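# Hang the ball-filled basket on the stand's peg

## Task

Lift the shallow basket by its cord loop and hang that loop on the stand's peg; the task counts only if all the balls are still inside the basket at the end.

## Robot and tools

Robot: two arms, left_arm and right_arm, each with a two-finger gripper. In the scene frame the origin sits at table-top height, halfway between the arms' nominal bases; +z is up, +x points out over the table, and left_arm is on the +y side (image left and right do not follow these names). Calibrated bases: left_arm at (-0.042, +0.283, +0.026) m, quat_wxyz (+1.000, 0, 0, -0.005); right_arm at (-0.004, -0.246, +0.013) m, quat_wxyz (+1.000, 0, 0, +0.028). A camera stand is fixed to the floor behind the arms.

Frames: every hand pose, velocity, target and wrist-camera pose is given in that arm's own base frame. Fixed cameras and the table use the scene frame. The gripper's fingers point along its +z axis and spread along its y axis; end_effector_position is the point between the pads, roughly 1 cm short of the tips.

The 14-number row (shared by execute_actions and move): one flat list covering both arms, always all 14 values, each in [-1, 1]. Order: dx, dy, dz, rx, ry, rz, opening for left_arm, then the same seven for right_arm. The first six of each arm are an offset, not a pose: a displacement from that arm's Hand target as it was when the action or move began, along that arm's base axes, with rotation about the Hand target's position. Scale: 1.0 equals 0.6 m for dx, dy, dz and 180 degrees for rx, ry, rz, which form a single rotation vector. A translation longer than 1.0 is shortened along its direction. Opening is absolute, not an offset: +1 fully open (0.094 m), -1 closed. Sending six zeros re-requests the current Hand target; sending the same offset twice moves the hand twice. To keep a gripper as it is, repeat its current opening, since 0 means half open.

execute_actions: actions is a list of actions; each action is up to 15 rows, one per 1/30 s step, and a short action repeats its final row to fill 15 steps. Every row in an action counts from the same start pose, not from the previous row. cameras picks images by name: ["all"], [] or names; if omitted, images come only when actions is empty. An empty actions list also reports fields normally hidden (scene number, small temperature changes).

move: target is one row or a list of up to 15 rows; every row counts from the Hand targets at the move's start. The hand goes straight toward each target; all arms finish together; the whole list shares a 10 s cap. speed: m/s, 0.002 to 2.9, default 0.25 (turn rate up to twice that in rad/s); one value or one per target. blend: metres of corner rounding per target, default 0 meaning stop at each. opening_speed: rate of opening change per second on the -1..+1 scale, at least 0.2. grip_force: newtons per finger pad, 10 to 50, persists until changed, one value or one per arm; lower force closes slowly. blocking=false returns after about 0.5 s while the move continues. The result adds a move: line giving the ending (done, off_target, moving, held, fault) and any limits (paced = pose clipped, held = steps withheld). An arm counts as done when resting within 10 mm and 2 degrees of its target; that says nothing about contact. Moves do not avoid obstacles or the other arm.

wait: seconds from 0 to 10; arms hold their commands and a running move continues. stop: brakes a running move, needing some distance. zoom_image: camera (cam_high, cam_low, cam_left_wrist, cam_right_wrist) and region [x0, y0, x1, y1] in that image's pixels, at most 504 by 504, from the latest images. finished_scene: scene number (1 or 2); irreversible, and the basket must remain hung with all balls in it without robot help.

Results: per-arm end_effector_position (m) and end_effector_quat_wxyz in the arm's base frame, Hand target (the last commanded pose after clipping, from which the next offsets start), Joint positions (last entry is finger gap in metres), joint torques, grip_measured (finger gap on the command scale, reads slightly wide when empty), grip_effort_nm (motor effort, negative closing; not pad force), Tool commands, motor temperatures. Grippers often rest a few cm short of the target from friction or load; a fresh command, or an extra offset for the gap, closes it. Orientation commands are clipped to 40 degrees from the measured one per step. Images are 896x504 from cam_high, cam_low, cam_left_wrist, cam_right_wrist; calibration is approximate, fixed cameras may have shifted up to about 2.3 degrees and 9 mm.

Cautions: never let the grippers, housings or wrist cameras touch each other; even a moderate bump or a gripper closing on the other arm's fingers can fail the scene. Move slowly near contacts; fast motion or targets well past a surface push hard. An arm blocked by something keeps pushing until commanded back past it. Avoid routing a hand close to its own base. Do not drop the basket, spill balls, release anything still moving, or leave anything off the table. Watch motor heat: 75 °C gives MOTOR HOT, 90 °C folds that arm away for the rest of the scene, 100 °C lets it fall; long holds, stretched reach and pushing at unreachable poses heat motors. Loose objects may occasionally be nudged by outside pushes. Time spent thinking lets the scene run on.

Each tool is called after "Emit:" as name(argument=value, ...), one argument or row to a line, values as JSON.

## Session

Emit:
execute_actions(
  actions=[],
)

Emit:
zoom_image(
  camera="cam_high",
  region=[300, 120, 620, 380],
)

Emit:
zoom_image(
  camera="cam_low",
  region=[340, 130, 640, 320],
)

Scene clock: 0.00 s.
left_arm: end_effector_position=(+0.3793, +0.0249, +0.1512) grip_measured=+1.000 grip_effort_nm=n/a end_effector_quat_wxyz=(+0.695, -0.050, +0.716, +0.042) | right_arm: end_effector_position=(+0.3463, -0.0380, +0.1435) grip_measured=+1.000 grip_effort_nm=n/a end_effector_quat_wxyz=(+0.698, +0.114, +0.706, -0.033)
Joint positions: left_arm=[0.002 1.549 0.216 1.303 -0.128 -0.013 0.094] | right_arm=[-0.011 1.503 0.088 1.39 0.196 0.117 0.094]
Joint velocities: within noise
Joint torques (N m): no reading
Motor temperatures (°C): left_arm=[31 25 35 29 28 26 26] | right_arm=[24 30 35 24 27 24 24]
Heat: left arm: 35 °C; right arm: 35 °C.
Hand target: left_arm +0.3811, +0.0249, +0.1598; +0.705, -0.050, +0.706, +0.042 | right_arm +0.3478, -0.0380, +0.1498; +0.705, +0.114, +0.699, -0.032
Tool commands: left_gripper/opening=+1.0 right_gripper/opening=+1.0
camera_calibration:
cam_left_wrist: T_world_to_cam=[[0.0951106, -0.983735, 0.152382, -0.0394727], [-0.405231, -0.178079, -0.896703, 0.32527], [0.909253, 0.0235361, -0.415577, -0.16925], [0, 0, 0, 1]] pos_world=[0.289455, 0.0230768, 0.227349]
cam_right_wrist: T_world_to_cam=[[-0.249168, -0.968279, 0.0187425, 0.0402686], [-0.389607, 0.0825027, -0.917278, 0.302081], [0.886635, -0.235859, -0.397805, -0.148421], [0, 0, 0, 1]] pos_world=[0.259322, -0.0209377, 0.217295]

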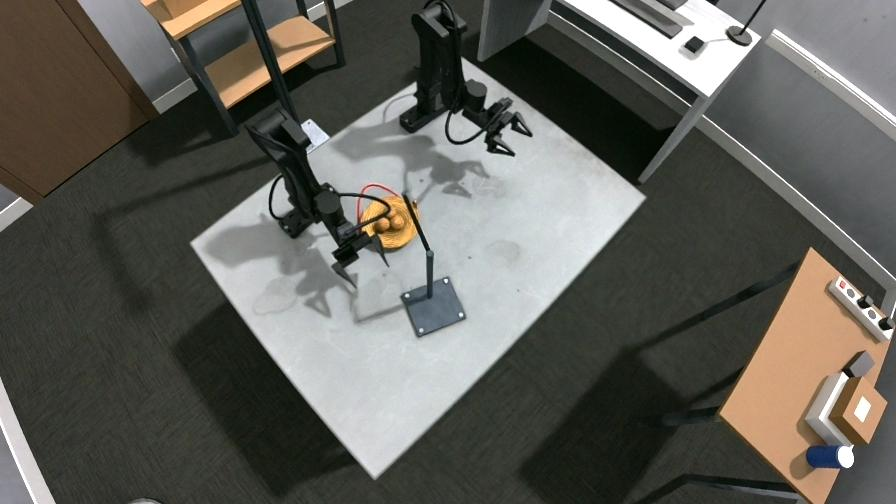

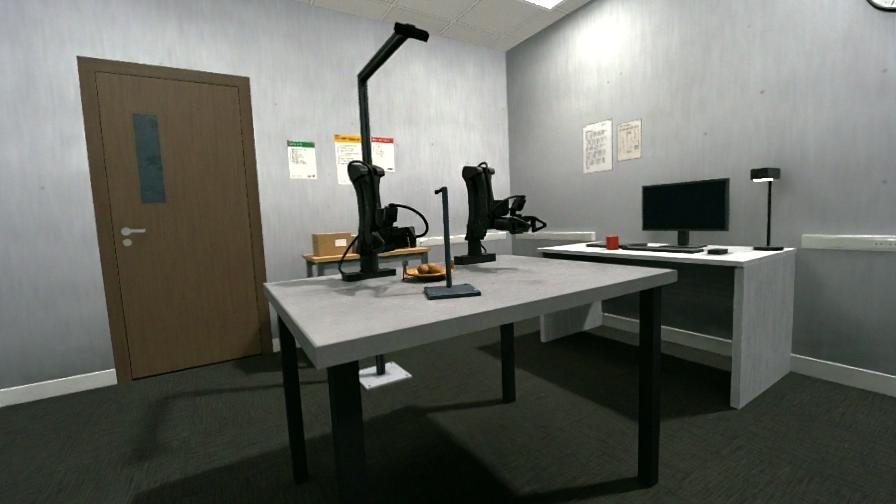

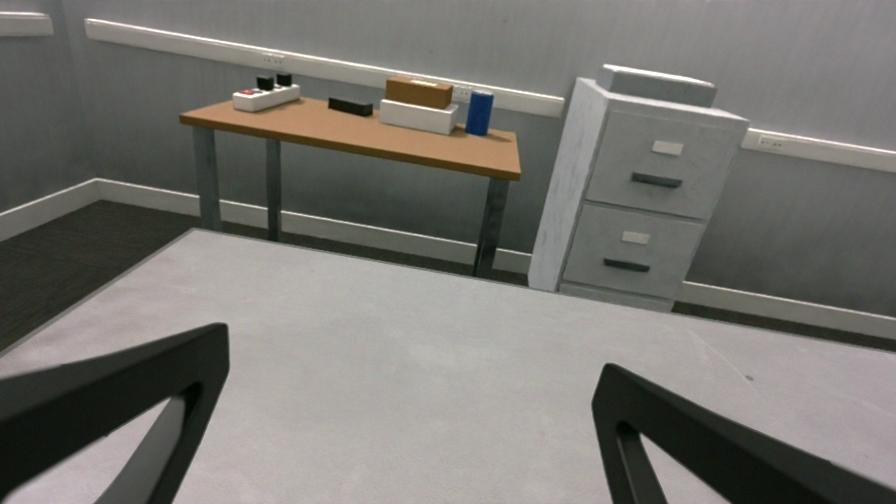

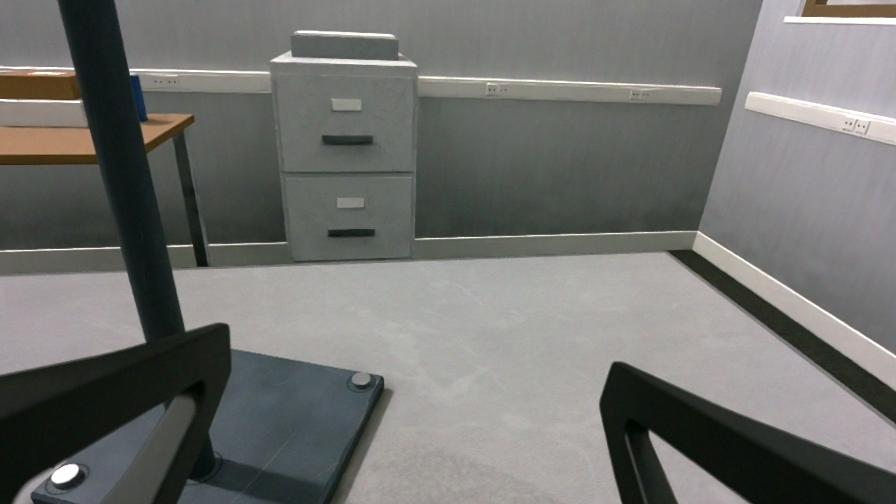

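Scaled by 1.575 from the camera's 896x504 image, which has a finer 1280x720 frame.

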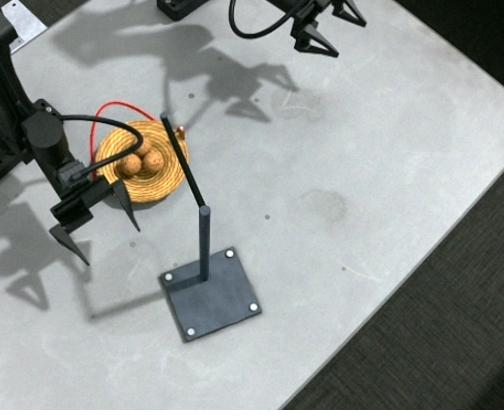

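Scaled by 1.680 from the camera's 896x504 image, which has a finer 1280x720 frame.

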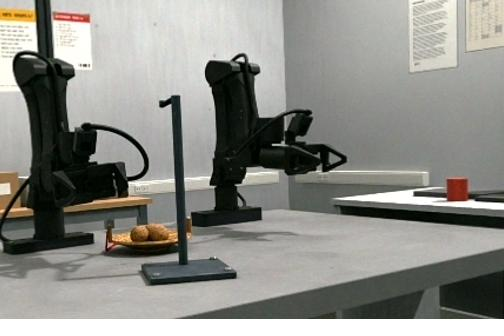

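Emit:
move(
  target=[
    [-0.16,-0.1,0.18,0.0015,-0.0015,-0.23,1,-0.246,0.03,0.167,0.0005,0.167,0.04,1],
    [-0.3185,-0.225,0.184,0.003,-0.003,-0.458,1,-0.231,0.294,0.211,0.001,0.3344,0.0792,1],
  ],
  blend=[0.03,0],
  cameras=["all"],
)

Scene clock: 13.90 s.
left_arm: end_effector_position=(+0.1952, -0.1090, +0.2727) grip_measured=+1.000 grip_effort_nm=-0.01 end_effector_quat_wxyz=(+0.596, +0.385, +0.593, -0.380) | right_arm: end_effector_position=(+0.2096, +0.1379, +0.2677) grip_measured=+1.000 grip_effort_nm=-0.01 end_effector_quat_wxyz=(+0.252, -0.004, +0.968, -0.007)
Joint positions: left_arm=[0.422 0.655 0.358 0.404 1.565 -0.099 0.094] | right_arm=[0.85 1.265 1.525 -1.486 0.383 0.775 0.094]
Joint torques (N m): left_arm=[-0.2 -0.27 5.76 1.43 0.1 -0.05] | right_arm=[0.5 -2.93 7.36 0.65 0.23 0.11]
Heat: left arm: 36 °C; right arm: 36 °C.
Hand target: left_arm +0.1900, -0.1101, +0.2703; +0.561, +0.431, +0.561, -0.430 | right_arm +0.2092, +0.1384, +0.2765; +0.259, +0.000, +0.966, +0.000
Off the commanded pose: left_arm 0.006 m, 9 deg | right_arm 0.009 m, 1 deg.
joint sent to its limit (left arm) — joint 5 (wrist yaw), upper limit. The joint targets are off in orientation, not in position.
move: off_target (left_arm)
camera_calibration:
cam_left_wrist: T_world_to_cam=[[-0.91665, -0.376386, 0.134488, 0.0964043], [-0.263836, 0.317041, -0.910975, 0.366084], [0.30024, -0.870527, -0.38992, 0.0661346], [0, 0, 0, 1]] pos_world=[0.165099, -0.0222065, 0.346315]
cam_right_wrist: T_world_to_cam=[[0.0948132, -0.988575, 0.117178, 0.0785301], [-0.987049, -0.108656, -0.118016, 0.285873], [0.1294, -0.104471, -0.986074, 0.361725], [0, 0, 0, 1]] pos_world=[0.227917, 0.146484, 0.381223]

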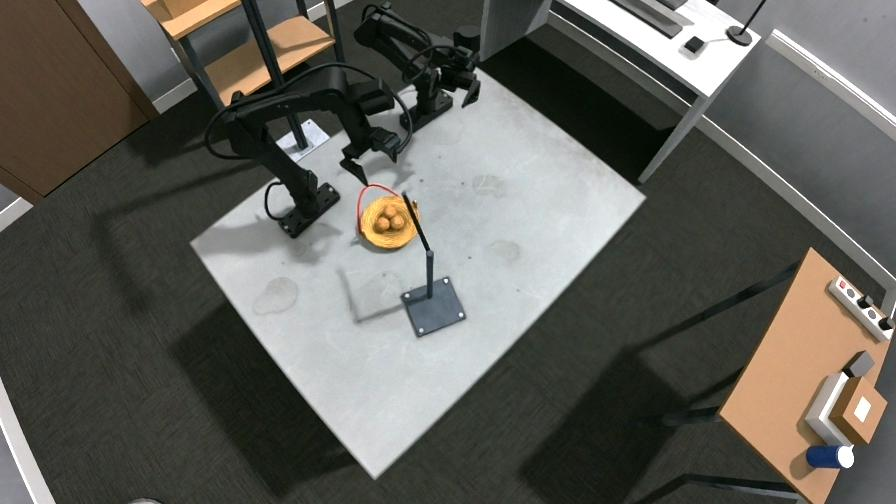

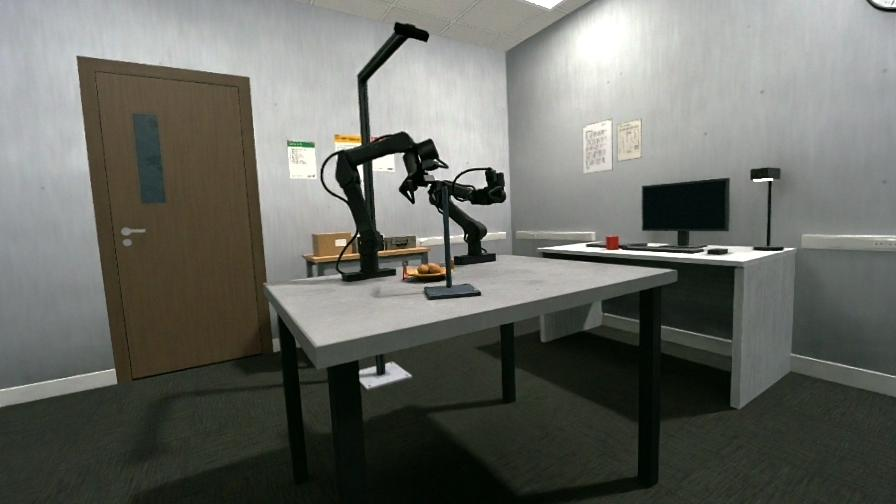

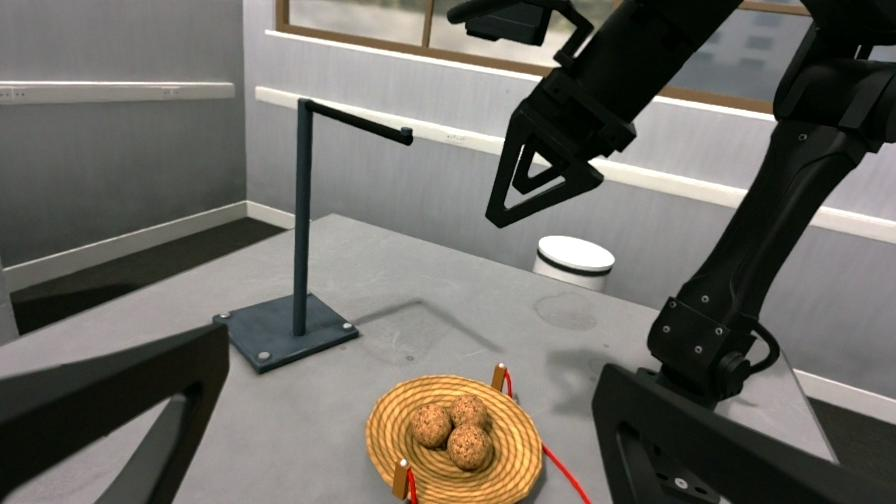

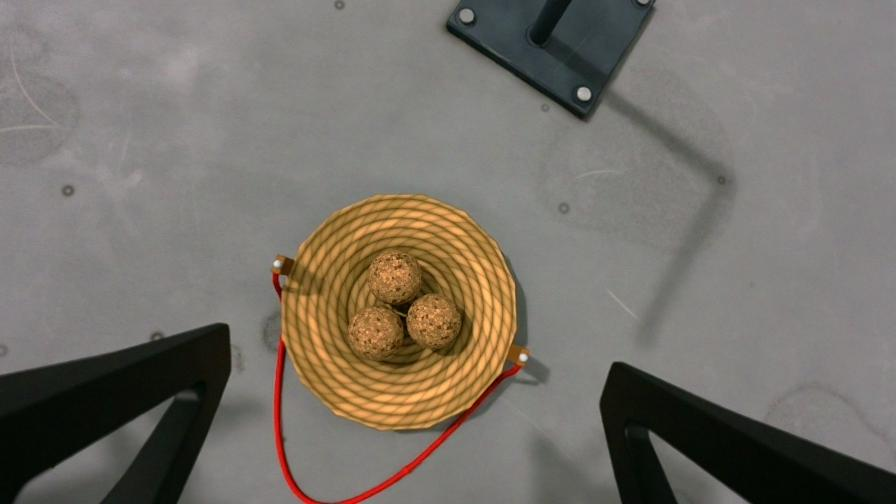

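Emit:
move(
  target=[0,0,0,0,0,0,1,-0.204,0.02,-0.294,-0.1682,0.1052,0.6275,0],
  speed=0.28,
  cameras=["cam_left_wrist","cam_right_wrist"],
)

Scene clock: 29.70 s.
left_arm: end_effector_position=(+0.1952, -0.1090, +0.2727) grip_measured=+1.000 grip_effort_nm=-0.01 end_effector_quat_wxyz=(+0.596, +0.385, +0.593, -0.380) | right_arm: end_effector_position=(+0.0894, +0.1462, +0.1021) grip_measured=+0.002 grip_effort_nm=-0.09 end_effector_quat_wxyz=(+0.004, +0.844, -0.536, +0.009)
Joint positions: left_arm=[0.422 0.655 0.358 0.404 1.565 -0.1 0.094] | right_arm=[1.036 1.189 0.905 -1.295 0.019 -0.974 0.047]
Joint torques (N m): left_arm=[-0.29 -0.24 5.79 1.43 0.11 -0.06] | right_arm=[0.39 -2.18 4.6 0.43 -0.21 -0.08]
Heat: left arm: 38 °C; right arm: 37 °C.
Hand target: left_arm +0.1908, -0.1114, +0.2703; +0.591, +0.388, +0.591, -0.387 (not the last commanded pose) | right_arm +0.0868, +0.1504, +0.1000; +0.000, +0.848, -0.530, +0.000
Off the commanded pose: left_arm 0.006 m, 10 deg | right_arm 0.005 m, 1 deg.
joint sent to its limit (left arm) — joint 5 (wrist yaw), upper limit.
move: off_target (left_arm)
camera_calibration:
cam_left_wrist: T_world_to_cam=[[-0.916542, -0.376395, 0.135195, 0.0961418], [-0.264434, 0.316725, -0.910912, 0.366152], [0.300043, -0.870639, -0.389823, 0.0661306], [0, 0, 0, 1]] pos_world=[0.165099, -0.0222062, 0.346314]
cam_right_wrist: T_world_to_cam=[[0.840774, 0.539414, 0.046174, -0.165354], [0.480488, -0.782779, 0.395461, 0.0634985], [0.249461, -0.310307, -0.917322, 0.227184], [0, 0, 0, 1]] pos_world=[0.0518415, 0.209396, 0.190924]
Images, in order (width x height): cam_left_wrist 896x504, cam_right_wrist 896x504.

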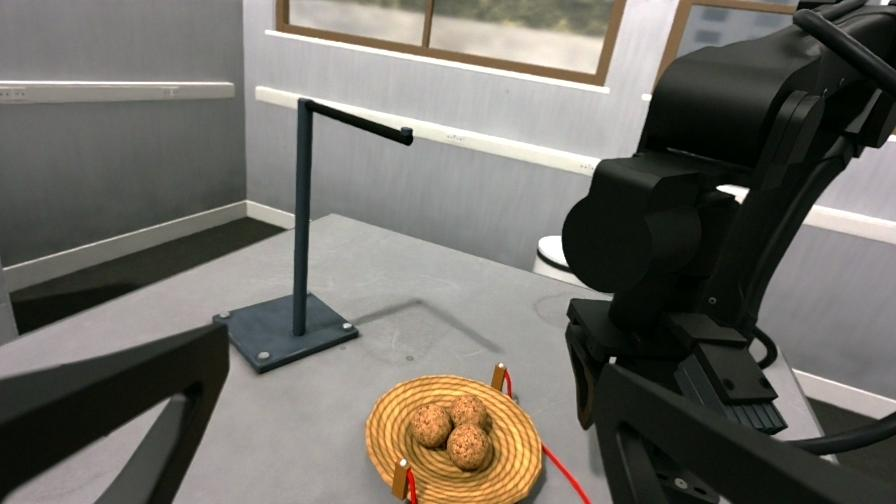

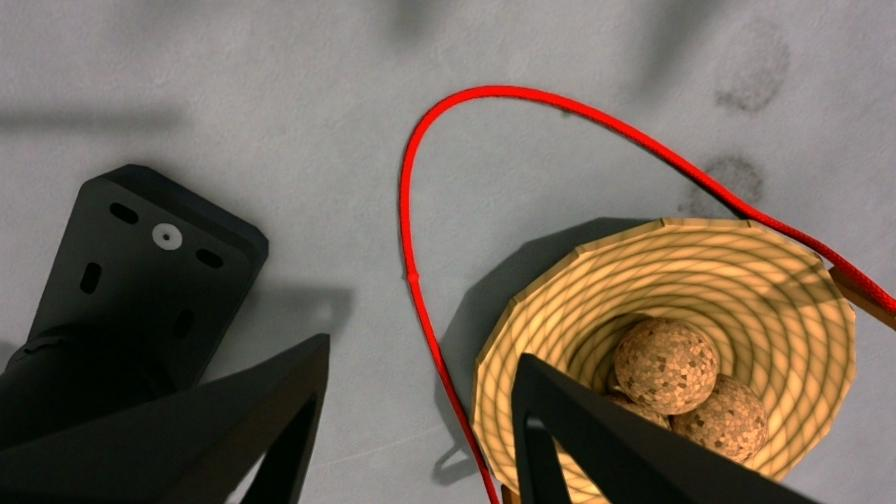

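Emit:
move(
  target=[0,0,0,0,0,0,1,-0.0287,0.0277,-0.115,0,0,0,0],
  speed=0.12,
  cameras=["cam_right_wrist"],
)

Scene clock: 37.13 s.
left_arm: end_effector_position=(+0.1952, -0.1090, +0.2727) grip_measured=+1.000 grip_effort_nm=-0.01 end_effector_quat_wxyz=(+0.596, +0.385, +0.593, -0.380) | right_arm: end_effector_position=(+0.0727, +0.1640, +0.0337) grip_measured=+0.002 grip_effort_nm=-0.09 end_effector_quat_wxyz=(+0.002, +0.848, -0.530, +0.008)
Joint positions: left_arm=[0.422 0.655 0.358 0.404 1.565 -0.1 0.094] | right_arm=[1.163 1.281 0.687 -0.983 0.015 -0.86 0.047]
Joint torques (N m): left_arm=[-0.29 -0.12 5.81 1.43 0.09 -0.05] | right_arm=[0.53 -2.41 4.31 0.44 -0.19 0.08]
Heat: left arm: 38 °C; right arm: 37 °C.
Hand target: left_arm +0.1908, -0.1114, +0.2703; +0.591, +0.388, +0.591, -0.387 | right_arm +0.0695, +0.1670, +0.0310; +0.000, +0.848, -0.530, +0.000
Off the commanded pose: left_arm 0.006 m, 1 deg | right_arm 0.005 m, 1 deg.
joint sent to its limit (left arm) — joint 5 (wrist yaw), upper limit. The joint targets still meet the commanded pose.
move: done
camera_calibration:
cam_right_wrist: T_world_to_cam=[[0.833572, 0.550291, 0.0483469, -0.159103], [0.491153, -0.778349, 0.391077, 0.111201], [0.252837, -0.302245, -0.919087, 0.172692], [0, 0, 0, 1]] pos_world=[0.0343443, 0.226301, 0.122923]
Images, in order (width x height): cam_right_wrist 896x504.

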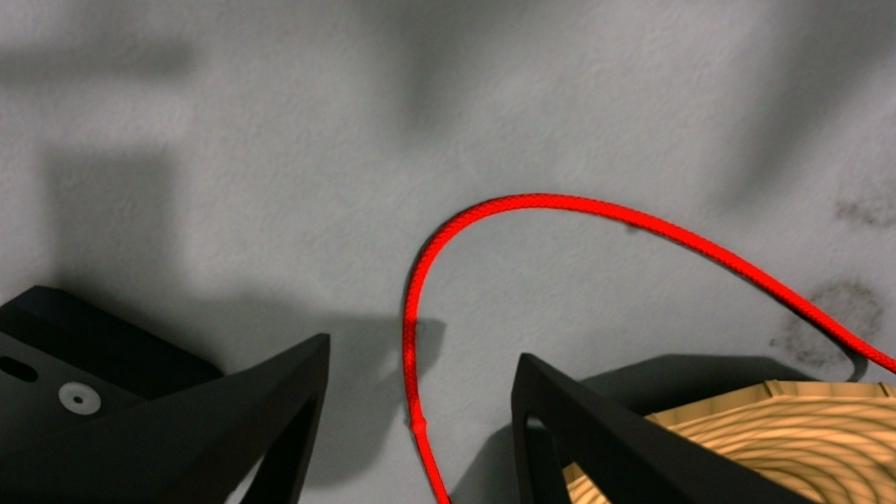

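Emit:
move(
  target=[0,0,0,0,0,0,1,-0.004,-0.003,-0.055,0,0,0,0],
  speed=0.05,
  cameras=["cam_right_wrist"],
)

Scene clock: 39.80 s.
left_arm: end_effector_position=(+0.1952, -0.1090, +0.2727) grip_measured=+1.000 grip_effort_nm=-0.01 end_effector_quat_wxyz=(+0.596, +0.385, +0.593, -0.380) | right_arm: end_effector_position=(+0.0703, +0.1623, +0.0003) grip_measured=+0.002 grip_effort_nm=-0.10 end_effector_quat_wxyz=(+0.002, +0.848, -0.531, +0.008)
Joint positions: left_arm=[0.422 0.655 0.358 0.404 1.565 -0.1 0.094] | right_arm=[1.171 1.34 0.582 -0.82 0.015 -0.851 0.047]
Joint torques (N m): left_arm=[-0.28 -0.21 5.75 1.42 0.11 -0.06] | right_arm=[0.58 -2.62 4.01 0.43 -0.17 0.07]
Heat: left arm: 38 °C; right arm: 36 °C.
Hand target: left_arm +0.1908, -0.1114, +0.2703; +0.591, +0.388, +0.591, -0.387 | right_arm +0.0671, +0.1652, -0.0020; +0.000, +0.848, -0.530, +0.000
Off the commanded pose: left_arm 0.006 m, 1 deg | right_arm 0.005 m, 1 deg.
joint sent to its limit (left arm) — joint 5 (wrist yaw), upper limit. The joint targets still meet the commanded pose.
move: done
camera_calibration:
cam_right_wrist: T_world_to_cam=[[0.833793, 0.550034, 0.0474501, -0.154559], [0.491034, -0.778141, 0.39164, 0.124054], [0.252338, -0.303247, -0.918894, 0.142316], [0, 0, 0, 1]] pos_world=[0.0320443, 0.224701, 0.089523]
Images, in order (width x height): cam_right_wrist 896x504.

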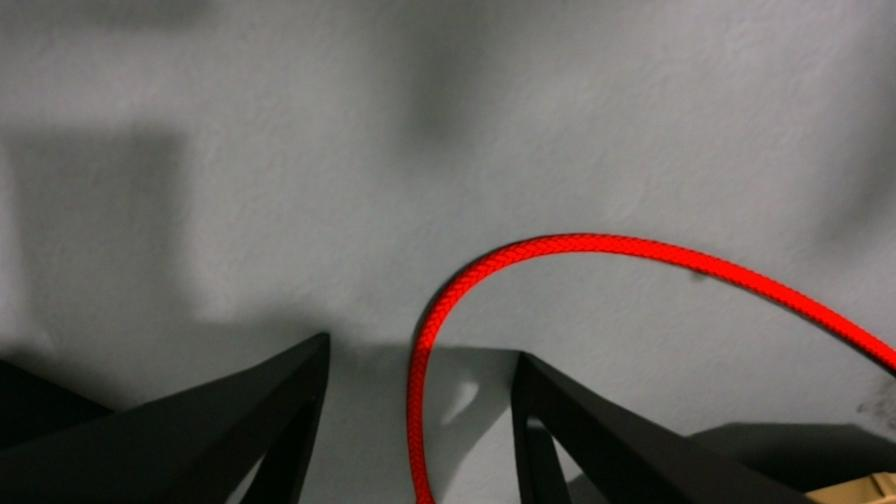

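Emit:
move(
  target=[0,0,0,0,0,0,1,0,0,0,0,0,0,-1],
  speed=0.02,
  grip_force=[50,25],
  cameras=["cam_right_wrist"],
)

Scene clock: 44.20 s.
left_arm: end_effector_position=(+0.1952, -0.1090, +0.2727) grip_measured=+1.000 grip_effort_nm=-0.01 end_effector_quat_wxyz=(+0.596, +0.385, +0.593, -0.380) | right_arm: end_effector_position=(+0.0704, +0.1625, +0.0003) grip_measured=-0.926 grip_effort_nm=-0.52 end_effector_quat_wxyz=(+0.002, +0.848, -0.531, +0.008)
Joint positions: left_arm=[0.422 0.655 0.358 0.404 1.565 -0.1 0.094] | right_arm=[1.171 1.34 0.582 -0.82 0.015 -0.851 0.003]
Joint torques (N m): left_arm=[-0.28 -0.17 5.75 1.43 0.11 -0.06] | right_arm=[0.54 -2.61 4.01 0.43 -0.18 0.07]
Heat: left arm: 38 °C; right arm: 36 °C.
Hand target: left_arm +0.1908, -0.1114, +0.2703; +0.591, +0.388, +0.591, -0.387 | right_arm +0.0671, +0.1652, -0.0020; +0.000, +0.848, -0.530, -0.001
Off the commanded pose: left_arm 0.006 m, 1 deg | right_arm 0.005 m, 1 deg.
joint sent to its limit (left arm) — joint 5 (wrist yaw), upper limit. The joint targets still meet the commanded pose.
grip_force (N): 50, 25
move: done
camera_calibration:
cam_right_wrist: T_world_to_cam=[[0.833747, 0.55005, 0.048061, -0.154671], [0.490954, -0.778361, 0.391303, 0.124214], [0.252645, -0.302652, -0.919006, 0.142213], [0, 0, 0, 1]] pos_world=[0.0320442, 0.224801, 0.089523]
Images, in order (width x height): cam_right_wrist 896x504.

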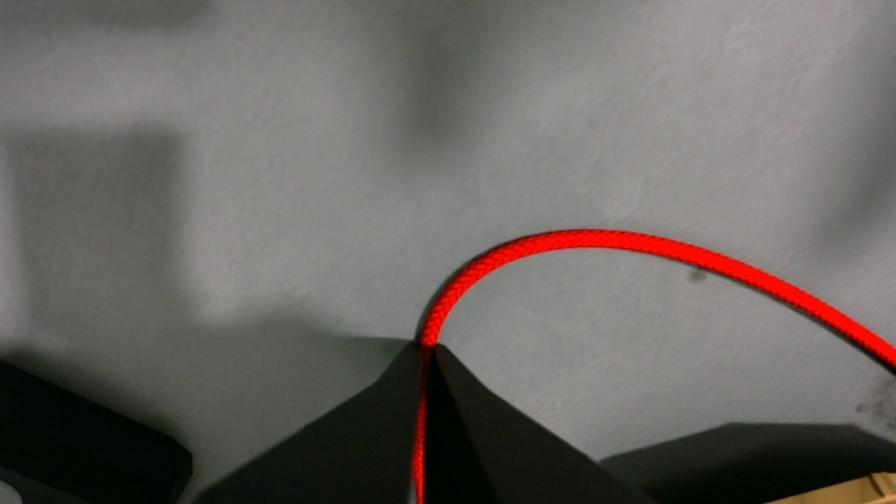

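Emit:
move(
  target=[
    [0,0,0,0,0,0,1,0.085,-0.008,0.19,0.005,-0.07,-0.1,-1],
    [0,0,0,0,0,0,1,0.263,-0.04,0.345,0.0155,-0.2213,-0.2347,-1],
    [0,0,0,0,0,0,1,0.263,-0.04,0.455,0.0155,-0.2213,-0.2347,-1],
  ],
  speed=[0.12,0.12,0.05],
  blend=[0.04,0.02,0],
  cameras=["cam_low","cam_left_wrist","cam_right_wrist"],
)

Emit:
zoom_image(
  camera="cam_low",
  region=[370, 180, 490, 300],
)

Emit:
zoom_image(
  camera="cam_left_wrist",
  region=[300, 80, 700, 504],
)

Scene clock: 55.37 s.
left_arm: end_effector_position=(+0.1952, -0.1090, +0.2727) grip_measured=+1.000 grip_effort_nm=-0.01 end_effector_quat_wxyz=(+0.596, +0.385, +0.593, -0.380) | right_arm: end_effector_position=(+0.2211, +0.1432, +0.2614) grip_measured=-0.929 grip_effort_nm=-0.58 end_effector_quat_wxyz=(+0.185, -0.566, +0.758, -0.264)
Joint positions: left_arm=[0.422 0.655 0.358 0.404 1.565 -0.1 0.094] | right_arm=[0.986 1.362 1.513 -1.521 0.63 -0.363 0.003]
Joint torques (N m): left_arm=[-0.34 -0.21 5.76 1.43 0.11 -0.06] | right_arm=[-0.49 -3.59 7.43 0.48 0.55 0.13]
Heat: left arm: 38 °C; right arm: 37 °C.
Hand target: left_arm +0.1908, -0.1114, +0.2703; +0.591, +0.388, +0.591, -0.387 | right_arm +0.2249, +0.1412, +0.2710; +0.196, -0.554, +0.763, -0.270
Off the commanded pose: left_arm 0.006 m, 1 deg | right_arm 0.011 m, 2 deg.
joint sent to its limit (left arm) — joint 5 (wrist yaw), upper limit. The joint targets still meet the commanded pose.
grip_force (N): 50, 25
move: off_target (right_arm)
camera_calibration:
cam_left_wrist: T_world_to_cam=[[-0.916542, -0.376395, 0.135195, 0.0961418], [-0.264434, 0.316725, -0.910912, 0.366152], [0.300043, -0.870639, -0.389823, 0.0661306], [0, 0, 0, 1]] pos_world=[0.165099, -0.0222062, 0.346314]
cam_right_wrist: T_world_to_cam=[[0.76514, -0.0837195, 0.638398, -0.330699], [-0.40668, -0.831533, 0.378371, 0.14248], [0.499172, -0.549131, -0.670285, 0.254045], [0, 0, 0, 1]] pos_world=[0.184163, 0.230295, 0.32749]
Images, in order (width x height): cam_low 896x504, cam_left_wrist 896x504, cam_right_wrist 896x504.

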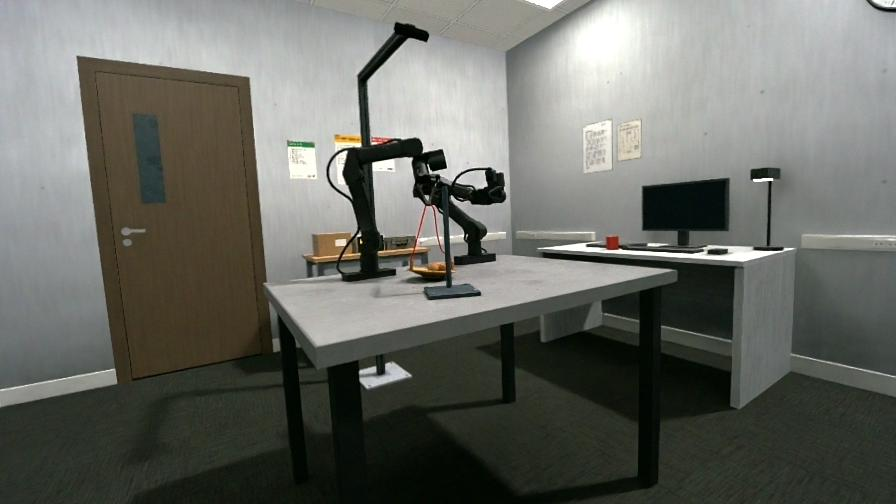

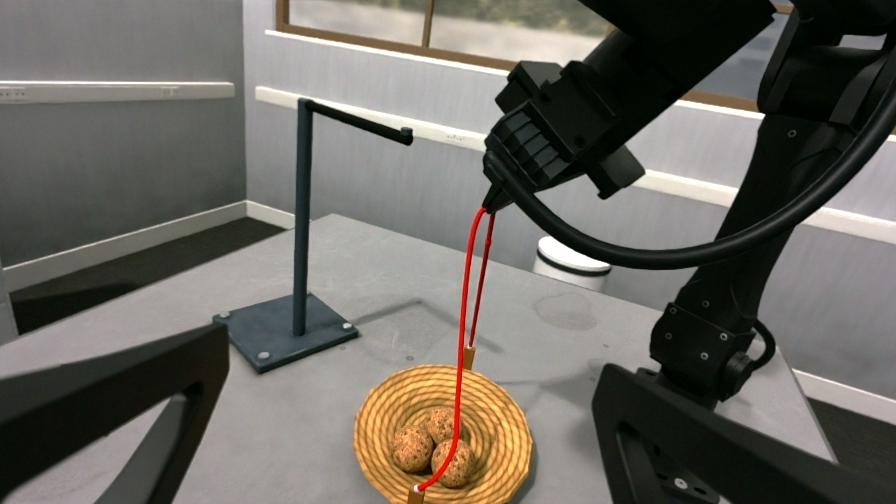

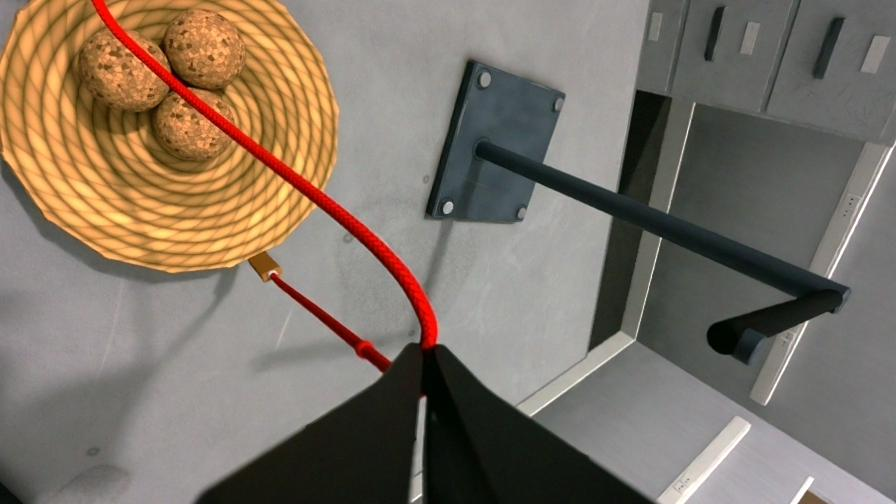

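Scaled by 4.200 from the camera's 896x504 image, which has a finer 1280x720 frame.

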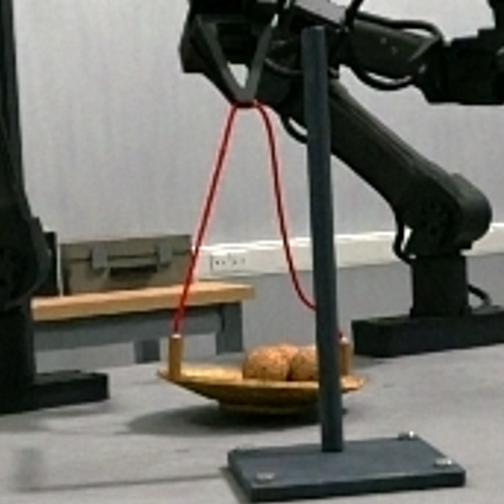

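Scaled by 1.189 from the camera's 896x504 image, which has a finer 1280x720 frame.

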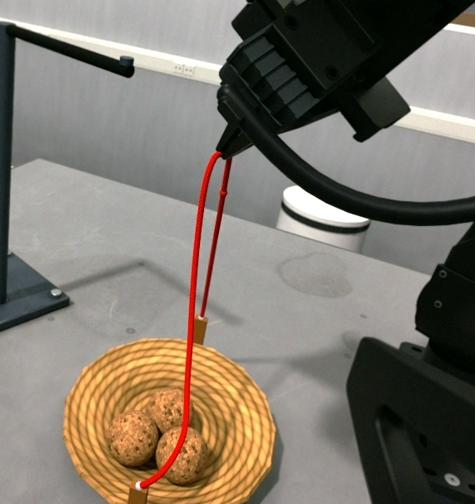

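Emit:
move(
  target=[
    [0,0,0,0,0,0,1,-0.005,0.002,-0.118,0,0,0,-1],
    [0,0,0,0,0,0,1,-0.178,0.031,-0.265,-0.01,0.15,0.135,-1],
    [0,0,0,0,0,0,1,-0.2623,0.0405,-0.4475,-0.0155,0.2213,0.2347,-1],
  ],
  speed=[0.06,0.12,0.08],
  blend=[0.02,0.03,0],
  cameras=["cam_left_wrist","cam_right_wrist"],
)

Scene clock: 68.43 s.
left_arm: end_effector_position=(+0.1952, -0.1090, +0.2727) grip_measured=+1.000 grip_effort_nm=-0.01 end_effector_quat_wxyz=(+0.596, +0.385, +0.593, -0.380) | right_arm: end_effector_position=(+0.0713, +0.1625, +0.0049) grip_measured=-0.929 grip_effort_nm=-0.58 end_effector_quat_wxyz=(+0.002, +0.844, -0.536, +0.010)
Joint positions: left_arm=[0.422 0.655 0.358 0.404 1.565 -0.1 0.094] | right_arm=[1.171 1.331 0.597 -0.843 0.019 -0.84 0.003]
Joint torques (N m): left_arm=[-0.27 -0.17 5.79 1.44 0.1 -0.05] | right_arm=[0.55 -2.61 4.1 0.44 -0.2 -0.06]
Heat: left arm: 38 °C; right arm: 37 °C.
Hand target: left_arm +0.1908, -0.1114, +0.2703; +0.591, +0.388, +0.591, -0.387 | right_arm +0.0676, +0.1657, +0.0025; +0.000, +0.848, -0.530, +0.000
Off the commanded pose: left_arm 0.006 m, 1 deg | right_arm 0.005 m, 1 deg.
joint sent to its limit (left arm) — joint 5 (wrist yaw), upper limit. The joint targets still meet the commanded pose.
grip_force (N): 50, 25
move: done
camera_calibration:
cam_left_wrist: T_world_to_cam=[[-0.916542, -0.376395, 0.135195, 0.0961418], [-0.264434, 0.316725, -0.910912, 0.366152], [0.300043, -0.870639, -0.389823, 0.0661306], [0, 0, 0, 1]] pos_world=[0.165099, -0.0222062, 0.346314]
cam_right_wrist: T_world_to_cam=[[0.840417, 0.53962, 0.0500927, -0.154492], [0.47976, -0.783796, 0.394328, 0.123662], [0.252049, -0.307367, -0.917604, 0.147067], [0, 0, 0, 1]] pos_world=[0.0334413, 0.225496, 0.0939249]
Images, in order (width x height): cam_left_wrist 896x504, cam_right_wrist 896x504.

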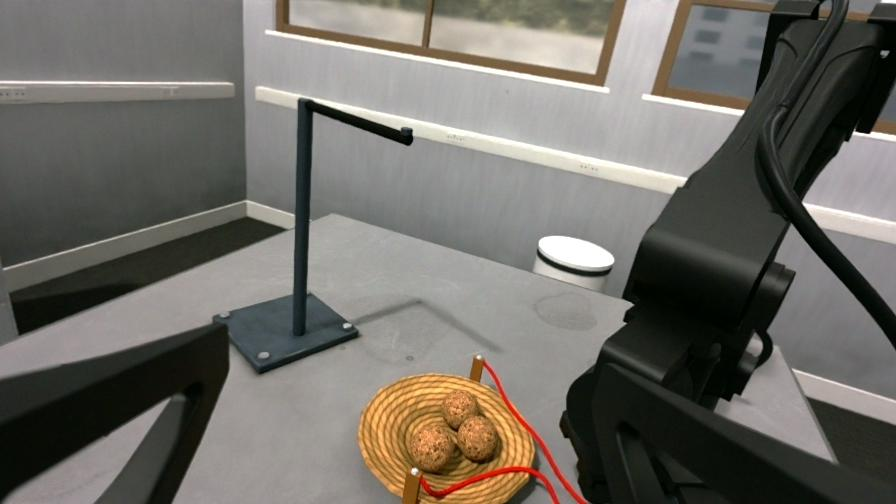

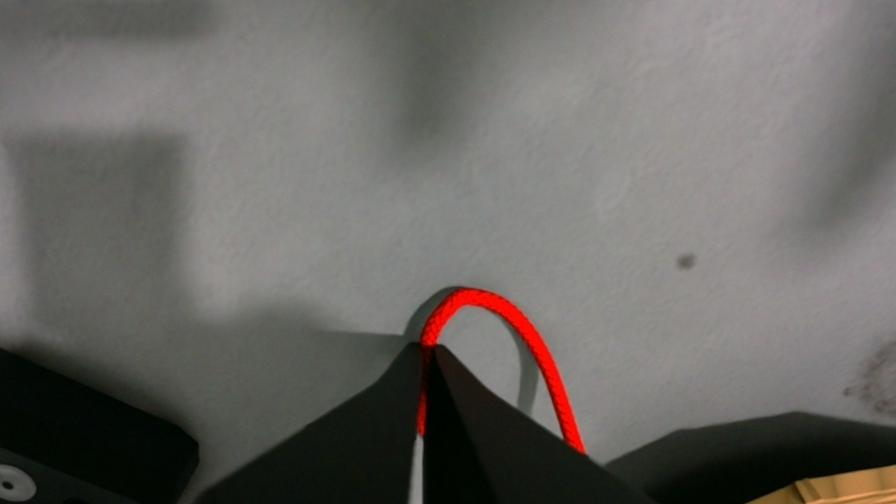

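Emit:
move(
  target=[
    [0,0,0,0,0,0,1,-0.001,0,-0.006,0,0,0,-1],
    [0,0,0,0,0,0,1,-0.001,0,-0.006,0,0,0,-0.4],
    [0,0,0,0,0,0,1,-0.001,0,0.11,0,0,0,-0.4],
  ],
  speed=[0.03,0.03,0.1],
  opening_speed=1.0,
  cameras=["cam_left_wrist","cam_right_wrist"],
)

Scene clock: 73.90 s.
left_arm: end_effector_position=(+0.1952, -0.1090, +0.2727) grip_measured=+1.000 grip_effort_nm=-0.01 end_effector_quat_wxyz=(+0.596, +0.385, +0.593, -0.380) | right_arm: end_effector_position=(+0.0695, +0.1600, +0.0593) grip_measured=-0.402 grip_effort_nm=0.07 end_effector_quat_wxyz=(+0.010, +0.845, -0.535, +0.011)
Joint positions: left_arm=[0.422 0.655 0.358 0.404 1.565 -0.1 0.094] | right_arm=[1.173 1.244 0.768 -1.118 0.018 -0.84 0.028]
Joint torques (N m): left_arm=[-0.29 -0.21 5.81 1.44 0.11 -0.07] | right_arm=[0.57 -4.1 7.08 0.09 -0.19 -0.03]
Heat: left arm: 38 °C; right arm: 37 °C.
Hand target: left_arm +0.1908, -0.1114, +0.2703; +0.591, +0.388, +0.591, -0.387 | right_arm +0.0671, +0.1656, +0.0685; +0.000, +0.848, -0.530, +0.000
Off the commanded pose: left_arm 0.006 m, 1 deg | right_arm 0.011 m, 2 deg.
joint sent to its limit (left arm) — joint 5 (wrist yaw), upper limit. The joint targets still meet the commanded pose.
grip_force (N): 50, 25
move: off_target (right_arm)
camera_calibration:
cam_left_wrist: T_world_to_cam=[[-0.916542, -0.376395, 0.135195, 0.0961418], [-0.264434, 0.316725, -0.910912, 0.366152], [0.300043, -0.870639, -0.389823, 0.0661306], [0, 0, 0, 1]] pos_world=[0.165099, -0.0222062, 0.346314]
cam_right_wrist: T_world_to_cam=[[0.839304, 0.542459, 0.0361481, -0.153878], [0.484633, -0.77665, 0.402424, 0.0990612], [0.246373, -0.320238, -0.914739, 0.198884], [0, 0, 0, 1]] pos_world=[0.0321427, 0.224099, 0.147625]
Images, in order (width x height): cam_left_wrist 896x504, cam_right_wrist 896x504.

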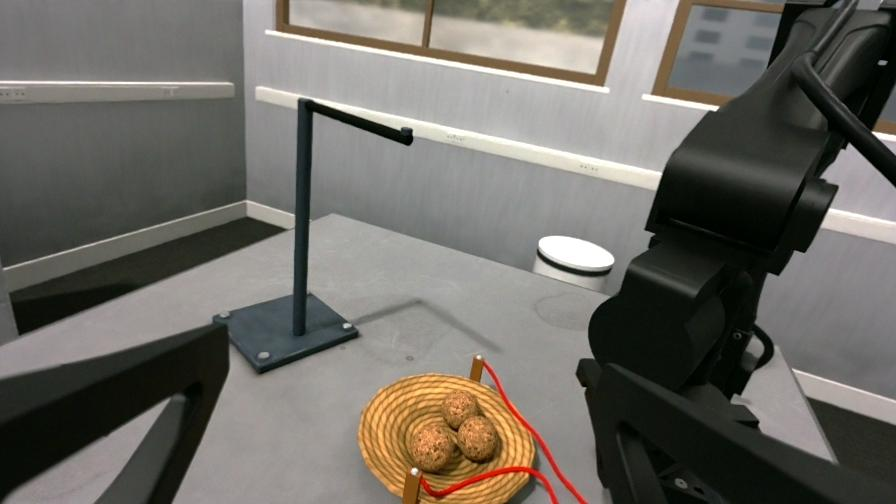

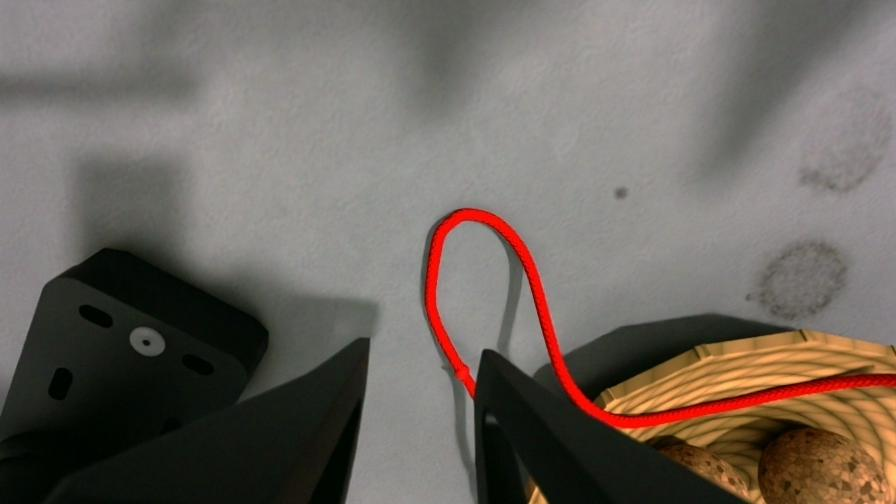

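Emit:
move(
  target=[
    [0,0,0,0,0,0,1,-0.001,0.034,-0.01,0,0,-0.333,-0.1],
    [0,0,0,0,0,0,1,-0.001,0.034,-0.061,0,0,-0.333,-0.1],
  ],
  speed=0.25,
  cameras=["cam_right_wrist"],
)

Scene clock: 79.93 s.
left_arm: end_effector_position=(+0.1952, -0.1090, +0.2727) grip_measured=+1.000 grip_effort_nm=-0.01 end_effector_quat_wxyz=(+0.596, +0.385, +0.593, -0.380) | right_arm: end_effector_position=(+0.0669, +0.1816, +0.0335) grip_measured=-0.102 grip_effort_nm=0.07 end_effector_quat_wxyz=(-0.005, -0.470, +0.883, -0.007)
Joint positions: left_arm=[0.422 0.655 0.358 0.404 1.565 -0.1 0.094] | right_arm=[1.216 1.353 0.738 -0.972 0.003 0.237 0.042]
Joint torques (N m): left_arm=[-0.31 -0.18 5.76 1.44 0.09 -0.05] | right_arm=[0.57 -3.26 4.48 0.47 -0.05 0.09]
Heat: left arm: 39 °C; right arm: 37 °C.
Hand target: left_arm +0.1908, -0.1114, +0.2703; +0.591, +0.388, +0.591, -0.387 | right_arm +0.0664, +0.1861, +0.0319; +0.000, -0.470, +0.883, +0.000
Off the commanded pose: left_arm 0.006 m, 1 deg | right_arm 0.005 m, 1 deg.
joint sent to its limit (left arm) — joint 5 (wrist yaw), upper limit. The joint targets still meet the commanded pose.
grip_force (N): 50, 25
move: done
camera_calibration:
cam_right_wrist: T_world_to_cam=[[0.894314, -0.444617, 0.0501764, 0.0125855], [-0.427196, -0.815119, 0.391261, 0.195812], [-0.133062, -0.371345, -0.918911, 0.217615], [0, 0, 0, 1]] pos_world=[0.101351, 0.246016, 0.122724]
Images, in order (width x height): cam_right_wrist 896x504.

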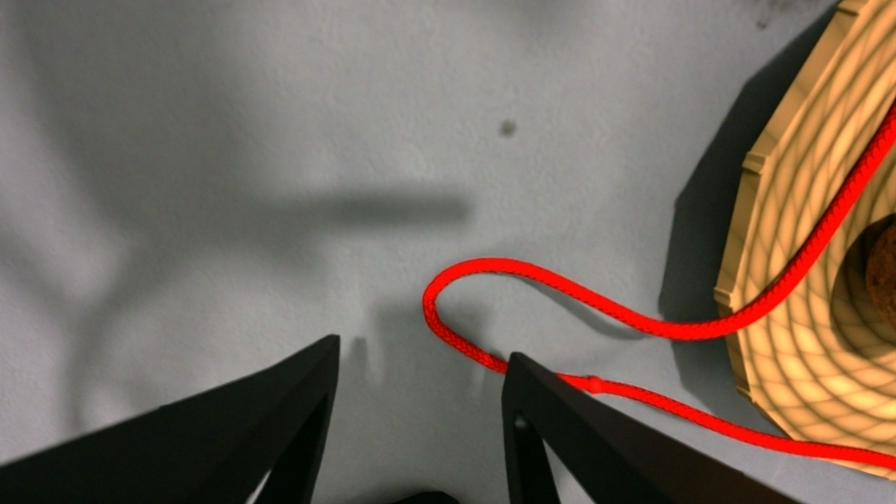

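Emit:
move(
  target=[0,0,0,0,0,0,1,0.001,0.001,-0.055,0,0,0,-0.1],
  speed=0.05,
  cameras=["cam_right_wrist"],
)

Scene clock: 83.37 s.
left_arm: end_effector_position=(+0.1952, -0.1090, +0.2727) grip_measured=+1.000 grip_effort_nm=-0.01 end_effector_quat_wxyz=(+0.596, +0.385, +0.593, -0.380) | right_arm: end_effector_position=(+0.0675, +0.1833, +0.0011) grip_measured=-0.102 grip_effort_nm=0.07 end_effector_quat_wxyz=(-0.004, -0.470, +0.883, -0.006)
Joint positions: left_arm=[0.422 0.655 0.358 0.404 1.565 -0.1 0.094] | right_arm=[1.216 1.424 0.651 -0.81 0.003 0.238 0.042]
Joint torques (N m): left_arm=[-0.27 -0.24 5.78 1.44 0.11 -0.05] | right_arm=[0.44 -3.37 4.01 0.49 -0.06 0.07]
Heat: left arm: 39 °C; right arm: 37 °C.
Hand target: left_arm +0.1908, -0.1114, +0.2703; +0.591, +0.388, +0.591, -0.387 | right_arm +0.0670, +0.1866, -0.0011; +0.000, -0.470, +0.883, +0.000
Off the commanded pose: left_arm 0.006 m, 1 deg | right_arm 0.004 m, 1 deg.
joint sent to its limit (left arm) — joint 5 (wrist yaw), upper limit. The joint targets still meet the commanded pose.
grip_force (N): 50, 25
move: done
camera_calibration:
cam_right_wrist: T_world_to_cam=[[0.894081, -0.44512, 0.049863, 0.0145533], [-0.427996, -0.81621, 0.388099, 0.210403], [-0.132052, -0.368333, -0.920268, 0.187886], [0, 0, 0, 1]] pos_world=[0.101851, 0.247416, 0.090522]
Images, in order (width x height): cam_right_wrist 896x504.

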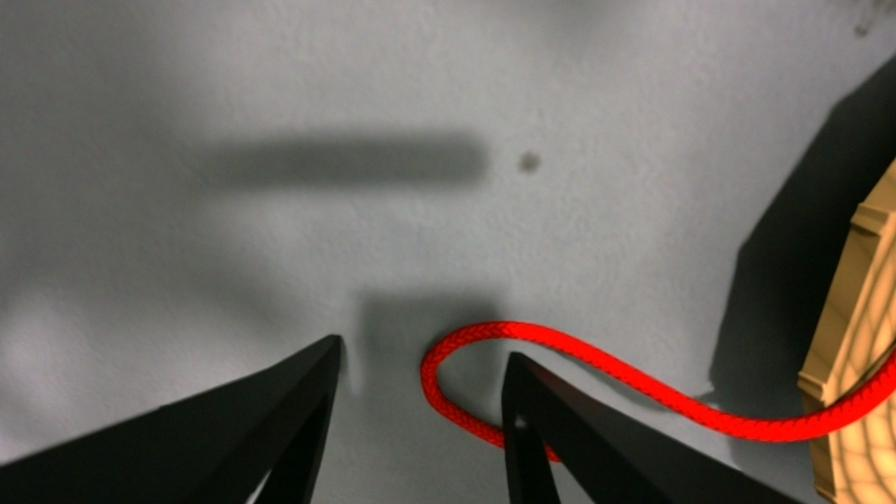

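Emit:
move(
  target=[0,0,0,0,0,0,1,0,0,0,0,0,0,-1],
  speed=0.02,
  cameras=["cam_left_wrist","cam_right_wrist"],
)

Scene clock: 87.00 s.
left_arm: end_effector_position=(+0.1952, -0.1090, +0.2727) grip_measured=+1.000 grip_effort_nm=-0.01 end_effector_quat_wxyz=(+0.596, +0.385, +0.593, -0.380) | right_arm: end_effector_position=(+0.0676, +0.1834, +0.0011) grip_measured=-0.928 grip_effort_nm=-0.51 end_effector_quat_wxyz=(-0.003, -0.470, +0.883, -0.005)
Joint positions: left_arm=[0.422 0.655 0.358 0.404 1.565 -0.1 0.094] | right_arm=[1.216 1.424 0.651 -0.81 0.003 0.238 0.003]
Joint torques (N m): left_arm=[-0.34 -0.21 5.74 1.44 0.1 -0.05] | right_arm=[0.44 -3.38 4.04 0.48 -0.06 0.07]
Heat: left arm: 39 °C; right arm: 37 °C.
Hand target: left_arm +0.1908, -0.1114, +0.2703; +0.591, +0.388, +0.591, -0.387 | right_arm +0.0670, +0.1867, -0.0011; +0.000, -0.470, +0.883, +0.000
Off the commanded pose: left_arm 0.006 m, 1 deg | right_arm 0.004 m, 1 deg.
joint sent to its limit (left arm) — joint 5 (wrist yaw), upper limit. The joint targets still meet the commanded pose.
grip_force (N): 50, 25
move: done
camera_calibration:
cam_left_wrist: T_world_to_cam=[[-0.916542, -0.376395, 0.135195, 0.0961418], [-0.264434, 0.316725, -0.910912, 0.366152], [0.300043, -0.870639, -0.389823, 0.0661306], [0, 0, 0, 1]] pos_world=[0.165099, -0.0222062, 0.346314]
cam_right_wrist: T_world_to_cam=[[0.894065, -0.445169, 0.049724, 0.0145743], [-0.428092, -0.816497, 0.387388, 0.210716], [-0.131854, -0.367636, -0.920575, 0.187899], [0, 0, 0, 1]] pos_world=[0.101951, 0.247616, 0.0906217]
Images, in order (width x height): cam_left_wrist 896x504, cam_right_wrist 896x504.

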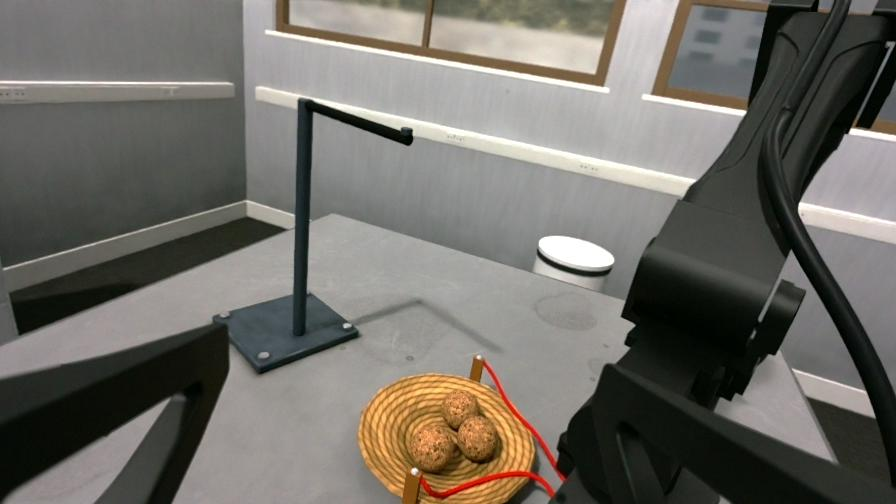

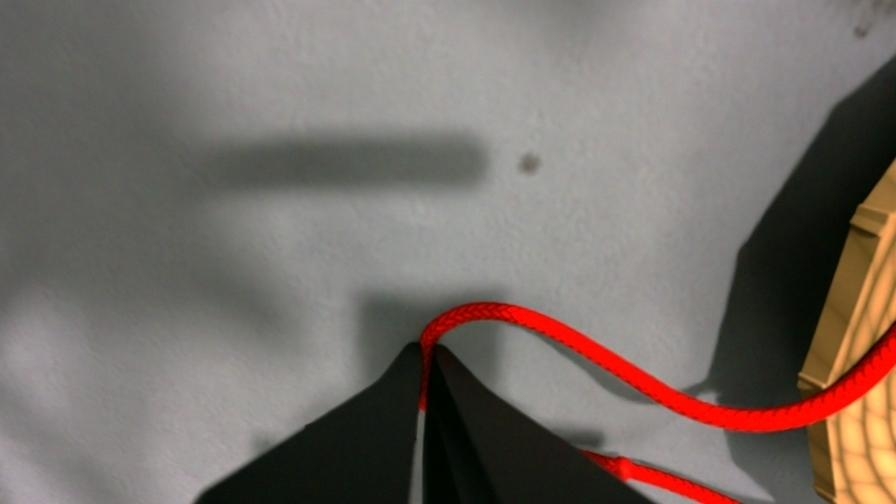

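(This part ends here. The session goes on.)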